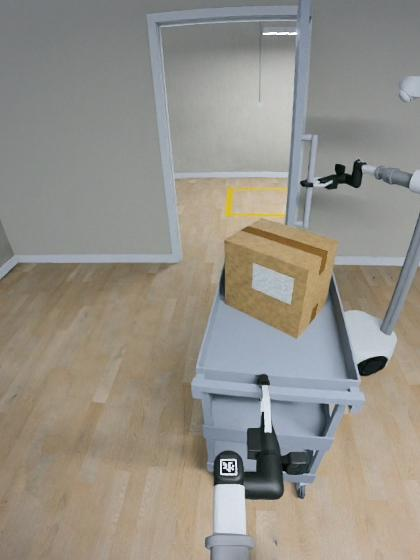

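Request:
move(blocking=false, r1={"base":{"translate_m":-0.6,"strafe_m":-0.03},"contact_limits":{"translate_m":0.3},"pace":"slow"})

Request:
wait(seconds=9, cameras=["r1_head_camera","r1_wrist_camera"])

Scene clock: 894.70 s.
move: r1 moving
r1.base_odometry: x=-3.224 y=+2.329 heading=-0.167
r1.turned_by_wheels: -0.001
r1.turned_by_imu: -0.001
r1.base_tilt: forward=-1.5 right=+1.3
r1.lidar_m: 0.56 2.82 2.51 2.43 2.57 3.24 3.18 3.12 2.35 2.29 2.43 0.57
r1.base_status: translate_m moving; strafe_m moving
r1.joint_positions: lift_m=+0.688 arm_m=+0.170 wrist_yaw_rad=-0.002 wrist_pitch_rad=+0.007 wrist_roll_rad=+1.569 gripper_m=-0.020
r1.joint_status: not commanded
r1.measured_speeds: translate_m=-0.048 strafe_m=-0.003 rotate_rad=-0.001 lift_m=+0.000 arm_m=+0.000 wrist_yaw_rad=+0.000 wrist_pitch_rad=+0.000 wrist_roll_rad=+0.000
r1.motor_effort: lift_m=+24(24) arm_m=-3(4) wheel_0=-8(10) wheel_1=-3(6) wheel_2=+6(6)
r1.servo_current: wrist_yaw_rad=65(65) wrist_pitch_rad=52(59) wrist_roll_rad=46(65) gripper_m=46(52)
r1.contact_limits: arm_m 0.1; translate_m 0.3
r1.hand_pose: x=+0.6291 y=-0.0881 z=+0.8637 quat_wxyz=(+0.708, +0.706, +0.002, -0.003) (m; r1's base frame)
r1.wrist_depth_mm: - - - 216 218 1708 - / - - 549 161 220 - - / - 449 449 222 224 - - / - 496 488 226 229 - - / - - 544 229 231 - - / - - 597 177 234 1808 - / - - 181 174 238 1430 -
r2.base_odometry: x=-2.139 y=-2.058 heading=-2.028
r2.turned_by_wheels: +0.000
r2.turned_by_imu: +0.000
r2.base_tilt: forward=-0.7 right=+0.0
r2.lidar_m: 0.57 0.46 0.73 0.48 0.72 4.08 1.94 1.54 1.50 1.44 1.15 1.01
r2.base_status: not commanded
r2.joint_positions: lift_m=+0.900 arm_m=+0.105 wrist_yaw_rad=+1.209 wrist_pitch_rad=+0.006 wrist_roll_rad=+0.002 gripper_m=-0.029
r2.joint_status: not commanded
r2.measured_speeds: all 0
r2.motor_effort: lift_m=+20(20) arm_m=+4(4) wheel_0=+24(24) wheel_1=+4(5) wheel_2=+12(13)
r2.servo_current: wrist_yaw_rad=143(156) wrist_pitch_rad=46(46) wrist_roll_rad=59(59) gripper_m=104(111)
r2.contact_limits: arm_m 0.8; translate_m 0.8
r2.hand_pose: x=+0.4598 y=+0.2387 z=+1.0764 quat_wxyz=(+0.823, -0.001, +0.003, +0.568) (m; r2's base frame)
r2.wrist_depth_mm: - - - 225 211 187 174 / - - - 228 213 189 175 / - - - 229 214 191 177 / - - - 231 216 195 178 / 603 - - 177 218 193 179 / 597 842 179 167 208 195 180 / 585 145 - - 216 190 181
pictures: none

Scene clock: 901.50 s.
earlier move: r1 done
r1.base_odometry: x=-3.808 y=+2.398 heading=-0.166
r1.turned_by_wheels: +0.001
r1.turned_by_imu: +0.002
r1.base_tilt: forward=-1.6 right=+1.3
r1.lidar_m: 0.52 3.35 2.56 2.50 2.60 2.64 2.54 2.75 2.28 2.24 2.32 0.62
r1.base_status: done
r1.joint_positions: lift_m=+0.688 arm_m=+0.170 wrist_yaw_rad=+0.003 wrist_pitch_rad=+0.007 wrist_roll_rad=+1.569 gripper_m=-0.020
r1.joint_status: not commanded
r1.measured_speeds: all 0
r1.motor_effort: lift_m=+24(24) arm_m=-4(4) wheel_0=-1(10) wheel_1=-3(8) wheel_2=+5(11)
r1.servo_current: wrist_yaw_rad=46(72) wrist_pitch_rad=46(65) wrist_roll_rad=78(78) gripper_m=46(59)
r1.contact_limits: arm_m 0.1; translate_m 0.3
r1.hand_pose: x=+0.6295 y=-0.0866 z=+0.8637 quat_wxyz=(+0.708, +0.706, +0.004, -0.002) (m; r1's base frame)
r1.wrist_depth_mm: - - - 265 266 1464 1205 / - - - 258 259 1618 - / - - - 250 253 866 - / - 512 473 243 245 - - / - 496 488 180 240 - - / - - 504 179 233 - - / - - 179 136 224 - -
r2.base_odometry: x=-2.139 y=-2.058 heading=-2.028
r2.turned_by_wheels: +0.000
r2.turned_by_imu: +0.001
r2.base_tilt: forward=-0.7 right=+0.0
r2.lidar_m: 0.59 0.44 3.23 1.04 0.99 4.15 1.92 1.55 1.52 1.48 1.14 1.03
r2.base_status: not commanded
r2.joint_positions: lift_m=+0.900 arm_m=+0.105 wrist_yaw_rad=+1.209 wrist_pitch_rad=+0.006 wrist_roll_rad=+0.002 gripper_m=-0.029
r2.joint_status: not commanded
r2.measured_speeds: all 0
r2.on_its_own: wrist_yaw_rad is at rest, and its servo_current (137 mA) is outside its rest range (0 to 104 mA)
r2.motor_effort: lift_m=+20(20) arm_m=+4(4) wheel_0=+24(25) wheel_1=+4(5) wheel_2=+12(13)
r2.servo_current: wrist_yaw_rad=137(156) wrist_pitch_rad=46(52) wrist_roll_rad=59(65) gripper_m=104(117)
r2.contact_limits: arm_m 0.8; translate_m 0.8
r2.hand_pose: x=+0.4598 y=+0.2387 z=+1.0764 quat_wxyz=(+0.823, -0.001, +0.003, +0.568) (m; r2's base frame)
r2.wrist_depth_mm: - - - 225 211 188 174 / - - - 228 211 189 176 / - - - 229 214 191 177 / - - - 231 215 195 178 / - - - 177 217 194 179 / - - 179 167 208 195 180 / - - - - 217 190 181
wait: 6.80 of 9 s (r1 has come to rest)
pictures: r1_head_camera, r1_wrist_camera
Images, in order (width x height): r1_head_camera 420x560, r1_wrist_camera 616x392.

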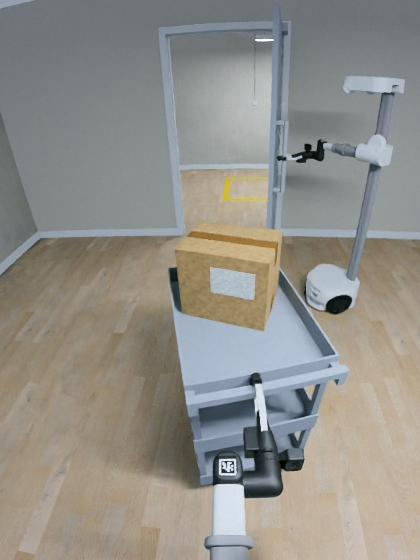

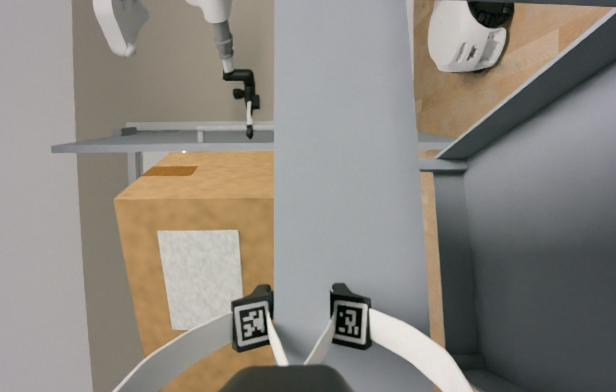

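Request:
move(blocking=false, r1={"joints":{"gripper_m":0.12}})

Request:
wait(seconds=2)

Request:
move(blocking=false, r1={"base":{"strafe_m":-0.025}})

Request:
wait(seconds=2, cameras=["r1_head_camera","r1_wrist_camera"])

Scene clock: 915.83 s.
move: r1 moving
r1.base_odometry: x=-3.808 y=+2.398 heading=-0.167
r1.turned_by_wheels: +0.000
r1.turned_by_imu: +0.000
r1.base_tilt: forward=-1.6 right=+1.3
r1.lidar_m: 0.53 3.38 2.57 2.49 2.63 2.63 2.57 2.73 2.30 2.22 2.35 0.61
r1.base_status: not commanded
r1.joint_positions: lift_m=+0.688 arm_m=+0.170 wrist_yaw_rad=+0.003 wrist_pitch_rad=+0.007 wrist_roll_rad=+1.569 gripper_m=+0.005
r1.joint_status: gripper_m moving
r1.measured_speeds: all 0
r1.motor_effort: lift_m=+24(24) arm_m=-4(4) wheel_0=-1(2) wheel_1=-2(3) wheel_2=+4(5)
r1.servo_current: wrist_yaw_rad=59(72) wrist_pitch_rad=46(59) wrist_roll_rad=46(59) gripper_m=85(85)
r1.contact_limits: arm_m 0.1; translate_m 0.3
r1.hand_pose: x=+0.6295 y=-0.0866 z=+0.8637 quat_wxyz=(+0.708, +0.706, +0.004, -0.002) (m; r1's base frame)
r1.wrist_depth_mm: - - - - 274 1464 1182 / - - - 262 264 1661 - / - - - 255 255 854 - / - 569 473 246 249 - - / - 500 492 238 242 - - / - - 504 186 236 - - / - - 168 157 227 - -
r2.base_odometry: x=-2.139 y=-2.058 heading=-2.028
r2.turned_by_wheels: +0.000
r2.turned_by_imu: +0.000
r2.base_tilt: forward=-0.8 right=+0.0
r2.lidar_m: 0.60 0.44 3.23 1.00 1.00 4.17 1.95 1.53 1.51 1.47 1.14 1.02
r2.base_status: not commanded
r2.joint_positions: lift_m=+0.900 arm_m=+0.105 wrist_yaw_rad=+1.209 wrist_pitch_rad=+0.006 wrist_roll_rad=+0.002 gripper_m=-0.029
r2.joint_status: not commanded
r2.measured_speeds: all 0
r2.motor_effort: lift_m=+20(20) arm_m=+4(4) wheel_0=+24(24) wheel_1=+4(4) wheel_2=+12(13)
r2.servo_current: wrist_yaw_rad=143(156) wrist_pitch_rad=39(52) wrist_roll_rad=52(52) gripper_m=98(111)
r2.contact_limits: arm_m 0.8; translate_m 0.8
r2.hand_pose: x=+0.4598 y=+0.2387 z=+1.0764 quat_wxyz=(+0.823, -0.001, +0.003, +0.568) (m; r2's base frame)
r2.wrist_depth_mm: - - - 226 211 188 175 / - - - 227 213 189 175 / - - - 228 214 191 177 / - - - 231 216 195 178 / - - - 177 217 193 179 / - - 179 168 208 195 180 / - - - - 217 189 181
pictures: none

Scene clock: 917.50 s.
earlier move: r1 done
r1.base_odometry: x=-3.808 y=+2.398 heading=-0.167
r1.turned_by_wheels: +0.000
r1.turned_by_imu: +0.000
r1.base_tilt: forward=-1.6 right=+1.2
r1.lidar_m: 0.52 3.33 2.58 2.48 2.63 2.60 2.56 2.75 2.29 2.24 2.35 0.61
r1.base_status: not commanded
r1.joint_positions: lift_m=+0.688 arm_m=+0.170 wrist_yaw_rad=+0.003 wrist_pitch_rad=+0.007 wrist_roll_rad=+1.569 gripper_m=+0.120
r1.joint_status: all done
r1.measured_speeds: all 0
r1.motor_effort: lift_m=+23(24) arm_m=-4(4) wheel_0=-1(2) wheel_1=-2(3) wheel_2=+4(5)
r1.servo_current: wrist_yaw_rad=39(72) wrist_pitch_rad=39(59) wrist_roll_rad=72(72) gripper_m=46(104)
r1.contact_limits: arm_m 0.1; translate_m 0.3
r1.hand_pose: x=+0.6295 y=-0.0866 z=+0.8637 quat_wxyz=(+0.708, +0.706, +0.004, -0.002) (m; r1's base frame)
r1.wrist_depth_mm: - - - - 274 1499 1255 / - - - 262 264 1756 - / - - - 257 257 854 - / - 569 477 247 250 - - / - 500 492 240 242 - - / - - 504 186 237 - - / - - 168 173 182 - -
r2.base_odometry: x=-2.139 y=-2.058 heading=-2.028
r2.turned_by_wheels: +0.000
r2.turned_by_imu: +0.000
r2.base_tilt: forward=-0.7 right=+0.0
r2.lidar_m: 0.57 0.41 3.22 1.02 0.98 4.10 1.95 1.54 1.51 1.48 1.13 1.03
r2.base_status: not commanded
r2.joint_positions: lift_m=+0.900 arm_m=+0.105 wrist_yaw_rad=+1.209 wrist_pitch_rad=+0.006 wrist_roll_rad=+0.002 gripper_m=-0.029
r2.joint_status: not commanded
r2.measured_speeds: all 0
r2.on_its_own: wrist_yaw_rad is at rest, and its servo_current (150 mA) is outside its rest range (0 to 104 mA)
r2.motor_effort: lift_m=+20(20) arm_m=+4(4) wheel_0=+24(25) wheel_1=+4(5) wheel_2=+12(13)
r2.servo_current: wrist_yaw_rad=150(163) wrist_pitch_rad=39(52) wrist_roll_rad=39(59) gripper_m=111(111)
r2.contact_limits: arm_m 0.8; translate_m 0.8
r2.hand_pose: x=+0.4598 y=+0.2387 z=+1.0764 quat_wxyz=(+0.823, -0.001, +0.003, +0.568) (m; r2's base frame)
r2.wrist_depth_mm: - - - 225 211 188 174 / - - - 228 212 189 175 / - - - 229 214 191 177 / - - - 231 216 195 178 / - - - 177 218 193 180 / - - 179 168 208 193 180 / - - - - 216 190 181
wait: 1.67 of 2 s (r1 has come to rest)
pictures: none

Scene clock: 918.00 s.
move: r1 moving
r1.base_odometry: x=-3.812 y=+2.374 heading=-0.166
r1.turned_by_wheels: +0.000
r1.turned_by_imu: +0.000
r1.base_tilt: forward=-1.6 right=+1.3
r1.lidar_m: 0.53 3.41 2.57 2.51 2.66 2.63 2.56 2.75 2.25 2.20 2.33 0.63
r1.base_status: strafe_m moving
r1.joint_positions: lift_m=+0.688 arm_m=+0.170 wrist_yaw_rad=+0.001 wrist_pitch_rad=+0.003 wrist_roll_rad=+1.569 gripper_m=+0.120
r1.joint_status: not commanded
r1.measured_speeds: translate_m=+0.001 strafe_m=-0.022 rotate_rad=-0.009 lift_m=+0.000 arm_m=+0.000 wrist_yaw_rad=+0.000 wrist_pitch_rad=+0.000 wrist_roll_rad=+0.000
r1.motor_effort: lift_m=+23(24) arm_m=-1(4) wheel_0=+1(16) wheel_1=-1(8) wheel_2=+1(3)
r1.servo_current: wrist_yaw_rad=52(72) wrist_pitch_rad=39(52) wrist_roll_rad=39(59) gripper_m=46(46)
r1.contact_limits: arm_m 0.1
r1.hand_pose: x=+0.6294 y=-0.0870 z=+0.8650 quat_wxyz=(+0.708, +0.706, +0.002, -0.001) (m; r1's base frame)
r1.wrist_depth_mm: - - 1576 1618 303 312 327 / - - - - 285 1576 1255 / - - - - 272 1921 - / - - 609 260 259 - - / - 496 480 255 253 - - / - - 504 504 211 - - / - - 539 147 238 - -
r2.base_odometry: x=-2.139 y=-2.058 heading=-2.028
r2.turned_by_wheels: +0.000
r2.turned_by_imu: +0.000
r2.base_tilt: forward=-0.7 right=+0.0
r2.lidar_m: 0.60 0.43 3.23 0.97 1.00 4.16 1.96 1.54 1.52 1.44 1.14 1.04
r2.base_status: not commanded
r2.joint_positions: lift_m=+0.900 arm_m=+0.105 wrist_yaw_rad=+1.209 wrist_pitch_rad=+0.006 wrist_roll_rad=+0.002 gripper_m=-0.029
r2.joint_status: not commanded
r2.measured_speeds: all 0
r2.motor_effort: lift_m=+20(20) arm_m=+4(4) wheel_0=+24(25) wheel_1=+4(5) wheel_2=+12(13)
r2.servo_current: wrist_yaw_rad=130(150) wrist_pitch_rad=46(52) wrist_roll_rad=46(59) gripper_m=104(111)
r2.contact_limits: arm_m 0.8; translate_m 0.8
r2.hand_pose: x=+0.4598 y=+0.2387 z=+1.0764 quat_wxyz=(+0.823, -0.001, +0.003, +0.568) (m; r2's base frame)
r2.wrist_depth_mm: - - - 225 211 188 174 / - - - 227 211 189 176 / - - - 229 214 191 177 / - - - 231 216 195 178 / - - - 177 218 193 179 / - - 179 167 208 195 180 / - - - - 216 190 181
pictures: none

Scene clock: 918.40 s.
earlier move: r1 done
r1.base_odometry: x=-3.812 y=+2.373 heading=-0.166
r1.turned_by_wheels: +0.000
r1.turned_by_imu: +0.000
r1.base_tilt: forward=-1.6 right=+1.3
r1.lidar_m: 0.53 3.37 2.61 2.50 2.66 2.64 2.55 2.73 2.24 2.20 2.35 0.61
r1.base_status: done
r1.joint_positions: lift_m=+0.688 arm_m=+0.170 wrist_yaw_rad=+0.001 wrist_pitch_rad=+0.003 wrist_roll_rad=+1.569 gripper_m=+0.120
r1.joint_status: not commanded
r1.measured_speeds: all 0
r1.motor_effort: lift_m=+22(24) arm_m=+4(4) wheel_0=-1(16) wheel_1=+0(8) wheel_2=+1(3)
r1.servo_current: wrist_yaw_rad=46(72) wrist_pitch_rad=39(52) wrist_roll_rad=46(65) gripper_m=39(46)
r1.contact_limits: arm_m 0.1
r1.hand_pose: x=+0.6294 y=-0.0870 z=+0.8650 quat_wxyz=(+0.708, +0.706, +0.002, -0.001) (m; r1's base frame)
r1.wrist_depth_mm: - - - 1576 294 1464 1160 / - - - - 274 1576 1281 / - - - - 263 1863 - / - - 554 198 258 - - / - 496 484 247 250 - - / - 500 508 244 240 196 - / - 564 544 145 236 - -
r2.base_odometry: x=-2.139 y=-2.058 heading=-2.028
r2.turned_by_wheels: +0.000
r2.turned_by_imu: +0.000
r2.base_tilt: forward=-0.7 right=+0.0
r2.lidar_m: 0.59 0.45 3.23 0.96 0.99 4.14 1.96 1.54 1.49 1.49 1.16 1.03
r2.base_status: not commanded
r2.joint_positions: lift_m=+0.900 arm_m=+0.105 wrist_yaw_rad=+1.209 wrist_pitch_rad=+0.006 wrist_roll_rad=+0.002 gripper_m=-0.029
r2.joint_status: not commanded
r2.measured_speeds: all 0
r2.on_its_own: wrist_yaw_rad is at rest, and its servo_current (137 mA) is outside its rest range (0 to 104 mA)
r2.motor_effort: lift_m=+20(20) arm_m=+4(4) wheel_0=+24(25) wheel_1=+4(5) wheel_2=+12(13)
r2.servo_current: wrist_yaw_rad=137(150) wrist_pitch_rad=52(52) wrist_roll_rad=59(59) gripper_m=104(111)
r2.contact_limits: arm_m 0.8; translate_m 0.8
r2.hand_pose: x=+0.4598 y=+0.2387 z=+1.0764 quat_wxyz=(+0.823, -0.001, +0.003, +0.568) (m; r2's base frame)
r2.wrist_depth_mm: - - - 226 210 189 175 / - - - 228 212 189 176 / - - - 229 214 191 177 / - - - 231 216 195 179 / - - - 178 217 193 179 / - - 180 167 208 194 180 / - - - - 217 190 180
wait: 0.40 of 2 s (r1 has come to rest)
pictures: r1_head_camera, r1_wrist_camera
Images, in order (width x height): r1_head_camera 420x560, r1_wrist_camera 616x392.

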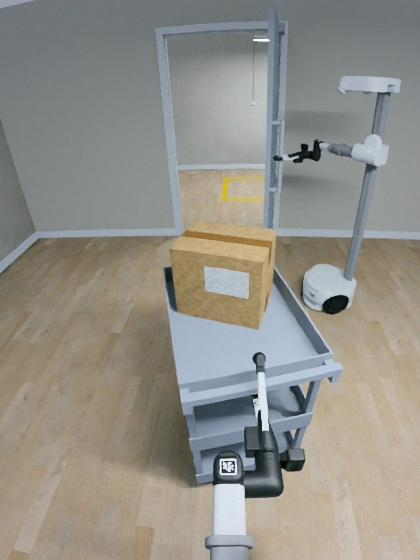

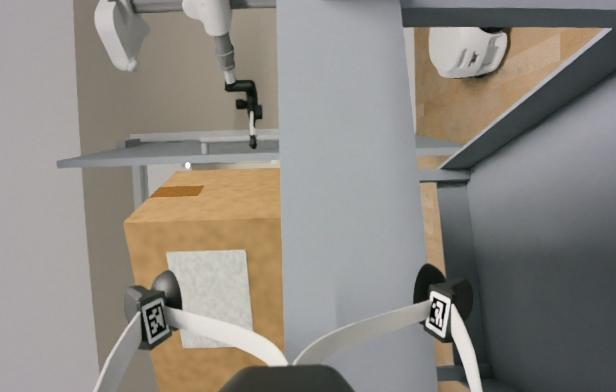

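Request:
move(blocking=false, r1={"joints":{"gripper_m":-0.03}})

Request:
wait(seconds=3)

Request:
move(blocking=false, r1={"base":{"translate_m":0.25,"strafe_m":0.02},"contact_limits":{"translate_m":0.3},"pace":"slow"})

Request:
wait(seconds=5, cameras=["r1_head_camera"])

Scene clock: 927.10 s.
move: r1 moving
r1.base_odometry: x=-3.812 y=+2.373 heading=-0.166
r1.turned_by_wheels: +0.000
r1.turned_by_imu: +0.000
r1.base_tilt: forward=-1.6 right=+1.3
r1.lidar_m: 0.54 3.38 2.59 2.51 2.67 2.62 2.55 2.76 2.26 2.20 2.31 0.63
r1.base_status: not commanded
r1.joint_positions: lift_m=+0.688 arm_m=+0.170 wrist_yaw_rad=+0.001 wrist_pitch_rad=+0.003 wrist_roll_rad=+1.569 gripper_m=+0.106
r1.joint_status: gripper_m moving
r1.measured_speeds: all 0
r1.motor_effort: lift_m=+23(23) arm_m=+4(4) wheel_0=-1(1) wheel_1=+0(1) wheel_2=+1(1)
r1.servo_current: wrist_yaw_rad=65(65) wrist_pitch_rad=39(46) wrist_roll_rad=33(59) gripper_m=104(104)
r1.contact_limits: arm_m 0.1
r1.hand_pose: x=+0.6294 y=-0.0870 z=+0.8650 quat_wxyz=(+0.708, +0.706, +0.002, -0.001) (m; r1's base frame)
r1.wrist_depth_mm: - - - 1537 296 1499 1160 / - - - - 274 1576 1255 / - - - - 264 1863 - / - - 554 199 258 - - / - 500 488 247 249 - - / - - 504 243 211 - - / - - 549 142 236 143 -
r2.base_odometry: x=-2.139 y=-2.058 heading=-2.028
r2.turned_by_wheels: +0.000
r2.turned_by_imu: +0.000
r2.base_tilt: forward=-0.7 right=+0.0
r2.lidar_m: 0.61 0.46 3.23 0.98 0.98 4.12 1.95 1.54 1.50 1.45 1.16 1.03
r2.base_status: not commanded
r2.joint_positions: lift_m=+0.900 arm_m=+0.105 wrist_yaw_rad=+1.209 wrist_pitch_rad=+0.006 wrist_roll_rad=+0.002 gripper_m=-0.029
r2.joint_status: not commanded
r2.measured_speeds: all 0
r2.motor_effort: lift_m=+20(20) arm_m=+4(4) wheel_0=+24(24) wheel_1=+4(4) wheel_2=+12(12)
r2.servo_current: wrist_yaw_rad=137(156) wrist_pitch_rad=46(52) wrist_roll_rad=59(59) gripper_m=104(111)
r2.contact_limits: arm_m 0.8; translate_m 0.8
r2.hand_pose: x=+0.4598 y=+0.2387 z=+1.0764 quat_wxyz=(+0.823, -0.001, +0.003, +0.568) (m; r2's base frame)
r2.wrist_depth_mm: - - - 226 211 188 174 / - - - 228 213 190 176 / - - - 229 213 192 177 / - - - 232 216 195 178 / - - - 177 218 193 179 / - - 179 168 208 195 180 / - - - - 216 189 181
pictures: none

Scene clock: 928.83 s.
earlier move: r1 done
r1.base_odometry: x=-3.812 y=+2.373 heading=-0.166
r1.turned_by_wheels: +0.000
r1.turned_by_imu: +0.000
r1.base_tilt: forward=-1.5 right=+1.3
r1.lidar_m: 0.54 3.42 2.60 2.52 2.67 2.64 2.54 2.73 2.27 2.20 2.32 0.64
r1.base_status: not commanded
r1.joint_positions: lift_m=+0.688 arm_m=+0.170 wrist_yaw_rad=+0.001 wrist_pitch_rad=+0.004 wrist_roll_rad=+1.569 gripper_m=-0.029
r1.joint_status: all done
r1.measured_speeds: all 0
r1.motor_effort: lift_m=+22(23) arm_m=-4(4) wheel_0=-1(2) wheel_1=+1(1) wheel_2=+1(1)
r1.servo_current: wrist_yaw_rad=52(78) wrist_pitch_rad=39(52) wrist_roll_rad=39(78) gripper_m=72(208)
r1.contact_limits: arm_m 0.1
r1.hand_pose: x=+0.6294 y=-0.0870 z=+0.8647 quat_wxyz=(+0.708, +0.706, +0.002, -0.001) (m; r1's base frame)
r1.wrist_depth_mm: - - - 1576 290 1464 1182 / - - - 265 271 1618 1281 / - - - 263 260 1863 - / - - 559 249 251 - - / - 480 480 240 243 - - / - - 208 193 181 - - / - 155 535 152 229 136 -
r2.base_odometry: x=-2.139 y=-2.058 heading=-2.028
r2.turned_by_wheels: +0.000
r2.turned_by_imu: +0.000
r2.base_tilt: forward=-0.7 right=+0.0
r2.lidar_m: 0.59 0.41 3.25 1.03 0.98 4.18 1.91 1.55 1.52 1.47 1.16 1.03
r2.base_status: not commanded
r2.joint_positions: lift_m=+0.900 arm_m=+0.105 wrist_yaw_rad=+1.209 wrist_pitch_rad=+0.006 wrist_roll_rad=+0.002 gripper_m=-0.029
r2.joint_status: not commanded
r2.measured_speeds: all 0
r2.on_its_own: wrist_yaw_rad is at rest, and its servo_current (150 mA) is outside its rest range (0 to 104 mA)
r2.motor_effort: lift_m=+20(20) arm_m=+4(4) wheel_0=+24(25) wheel_1=+4(5) wheel_2=+12(13)
r2.servo_current: wrist_yaw_rad=150(156) wrist_pitch_rad=46(52) wrist_roll_rad=52(72) gripper_m=104(111)
r2.contact_limits: arm_m 0.8; translate_m 0.8
r2.hand_pose: x=+0.4598 y=+0.2387 z=+1.0764 quat_wxyz=(+0.823, -0.001, +0.003, +0.568) (m; r2's base frame)
r2.wrist_depth_mm: - - - 225 211 188 174 / - - - 228 212 190 175 / - - - 229 213 191 177 / - - - 231 216 195 179 / - - - 177 218 193 179 / - - 179 167 208 195 180 / - - - - 216 190 180
wait: 1.73 of 3 s (r1 has come to rest)
pictures: none

Scene clock: 929.33 s.
move: r1 moving
r1.base_odometry: x=-3.800 y=+2.372 heading=-0.166
r1.turned_by_wheels: +0.001
r1.turned_by_imu: +0.001
r1.base_tilt: forward=-1.6 right=+1.3
r1.lidar_m: 0.50 3.37 2.55 2.50 2.65 2.65 2.57 2.76 2.23 2.20 2.34 0.57
r1.base_status: translate_m moving; strafe_m moving
r1.joint_positions: lift_m=+0.688 arm_m=+0.170 wrist_yaw_rad=+0.001 wrist_pitch_rad=+0.006 wrist_roll_rad=+1.569 gripper_m=-0.029
r1.joint_status: not commanded
r1.measured_speeds: translate_m=+0.046 strafe_m=+0.005 rotate_rad=+0.007 lift_m=+0.000 arm_m=+0.000 wrist_yaw_rad=+0.000 wrist_pitch_rad=+0.008 wrist_roll_rad=+0.002
r1.motor_effort: lift_m=+22(23) arm_m=-1(4) wheel_0=+3(5) wheel_1=+6(7) wheel_2=-6(6)
r1.servo_current: wrist_yaw_rad=52(59) wrist_pitch_rad=46(46) wrist_roll_rad=59(59) gripper_m=59(78)
r1.contact_limits: arm_m 0.1; translate_m 0.3
r1.hand_pose: x=+0.6294 y=-0.0870 z=+0.8643 quat_wxyz=(+0.708, +0.707, +0.003, -0.001) (m; r1's base frame)
r1.wrist_depth_mm: - - - - 277 1430 1182 / - - - 257 263 1618 1205 / - - - 250 252 1756 - / - - 564 241 244 - - / - 466 469 176 236 - - / - 500 210 179 184 - - / - - 182 125 220 136 -
r2.base_odometry: x=-2.139 y=-2.058 heading=-2.028
r2.turned_by_wheels: +0.000
r2.turned_by_imu: +0.000
r2.base_tilt: forward=-0.7 right=+0.0
r2.lidar_m: 0.60 0.45 3.23 1.03 1.01 4.16 1.93 1.51 1.49 1.45 1.16 1.03
r2.base_status: not commanded
r2.joint_positions: lift_m=+0.900 arm_m=+0.105 wrist_yaw_rad=+1.209 wrist_pitch_rad=+0.006 wrist_roll_rad=+0.002 gripper_m=-0.029
r2.joint_status: not commanded
r2.measured_speeds: all 0
r2.motor_effort: lift_m=+20(20) arm_m=+4(4) wheel_0=+24(24) wheel_1=+4(5) wheel_2=+12(12)
r2.servo_current: wrist_yaw_rad=137(156) wrist_pitch_rad=52(52) wrist_roll_rad=46(59) gripper_m=104(117)
r2.contact_limits: arm_m 0.8; translate_m 0.8
r2.hand_pose: x=+0.4598 y=+0.2387 z=+1.0764 quat_wxyz=(+0.823, -0.001, +0.003, +0.568) (m; r2's base frame)
r2.wrist_depth_mm: - - - 224 211 188 175 / - - - 227 213 189 175 / - - - 229 214 191 176 / - - - 230 216 195 179 / - - - 177 217 193 179 / - - 179 168 208 195 180 / - - - - 216 189 181
pictures: none

Scene clock: 932.63 s.
earlier move: r1 done
r1.base_odometry: x=-3.562 y=+2.351 heading=-0.167
r1.turned_by_wheels: -0.001
r1.turned_by_imu: -0.002
r1.base_tilt: forward=-1.6 right=+1.3
r1.lidar_m: 0.51 3.17 2.55 2.48 2.61 2.86 2.82 3.00 2.30 2.23 2.36 0.59
r1.base_status: done
r1.joint_positions: lift_m=+0.688 arm_m=+0.170 wrist_yaw_rad=-0.002 wrist_pitch_rad=+0.007 wrist_roll_rad=+1.569 gripper_m=-0.029
r1.joint_status: not commanded
r1.measured_speeds: all 0
r1.motor_effort: lift_m=+23(23) arm_m=+4(4) wheel_0=+0(10) wheel_1=+2(9) wheel_2=-4(10)
r1.servo_current: wrist_yaw_rad=52(65) wrist_pitch_rad=46(59) wrist_roll_rad=46(65) gripper_m=59(78)
r1.contact_limits: arm_m 0.1; translate_m 0.3
r1.hand_pose: x=+0.6290 y=-0.0881 z=+0.8640 quat_wxyz=(+0.708, +0.707, +0.001, -0.003) (m; r1's base frame)
r1.wrist_depth_mm: - - - - 282 1255 1118 / - - - 262 267 1499 1255 / - - - 252 255 1808 - / - - 585 241 246 - - / - 462 469 176 236 - - / - 492 187 172 181 - - / - 521 182 125 220 128 -
r2.base_odometry: x=-2.139 y=-2.058 heading=-2.028
r2.turned_by_wheels: +0.000
r2.turned_by_imu: +0.000
r2.base_tilt: forward=-0.7 right=+0.0
r2.lidar_m: 0.58 0.44 3.25 0.81 0.91 4.12 1.91 1.52 1.49 1.44 1.16 1.01
r2.base_status: not commanded
r2.joint_positions: lift_m=+0.900 arm_m=+0.105 wrist_yaw_rad=+1.209 wrist_pitch_rad=+0.006 wrist_roll_rad=+0.002 gripper_m=-0.029
r2.joint_status: not commanded
r2.measured_speeds: all 0
r2.on_its_own: wrist_yaw_rad is at rest, and its servo_current (137 mA) is outside its rest range (0 to 104 mA)
r2.motor_effort: lift_m=+20(20) arm_m=+4(4) wheel_0=+24(24) wheel_1=+4(5) wheel_2=+12(13)
r2.servo_current: wrist_yaw_rad=137(156) wrist_pitch_rad=39(52) wrist_roll_rad=33(59) gripper_m=104(117)
r2.contact_limits: arm_m 0.8; translate_m 0.8
r2.hand_pose: x=+0.4598 y=+0.2387 z=+1.0764 quat_wxyz=(+0.823, -0.001, +0.003, +0.568) (m; r2's base frame)
r2.wrist_depth_mm: - - - 225 210 187 175 / - - - 227 213 189 175 / - - - 229 214 191 177 / - - - 231 216 195 178 / 931 - - 177 218 193 179 / 904 - 179 167 208 195 180 / - - - - 217 190 181
wait: 3.30 of 5 s (r1 has come to rest)
pictures: r1_head_camera
Images, in order (width x height): r1_head_camera 420x560.

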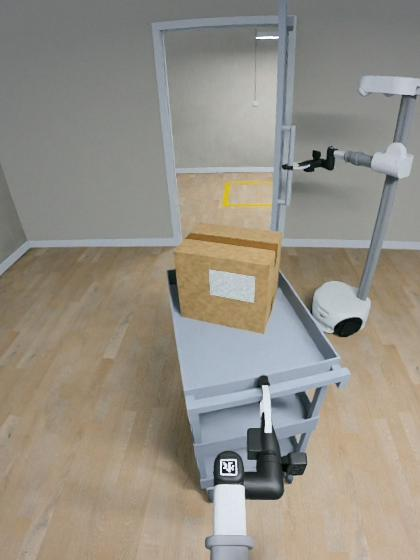

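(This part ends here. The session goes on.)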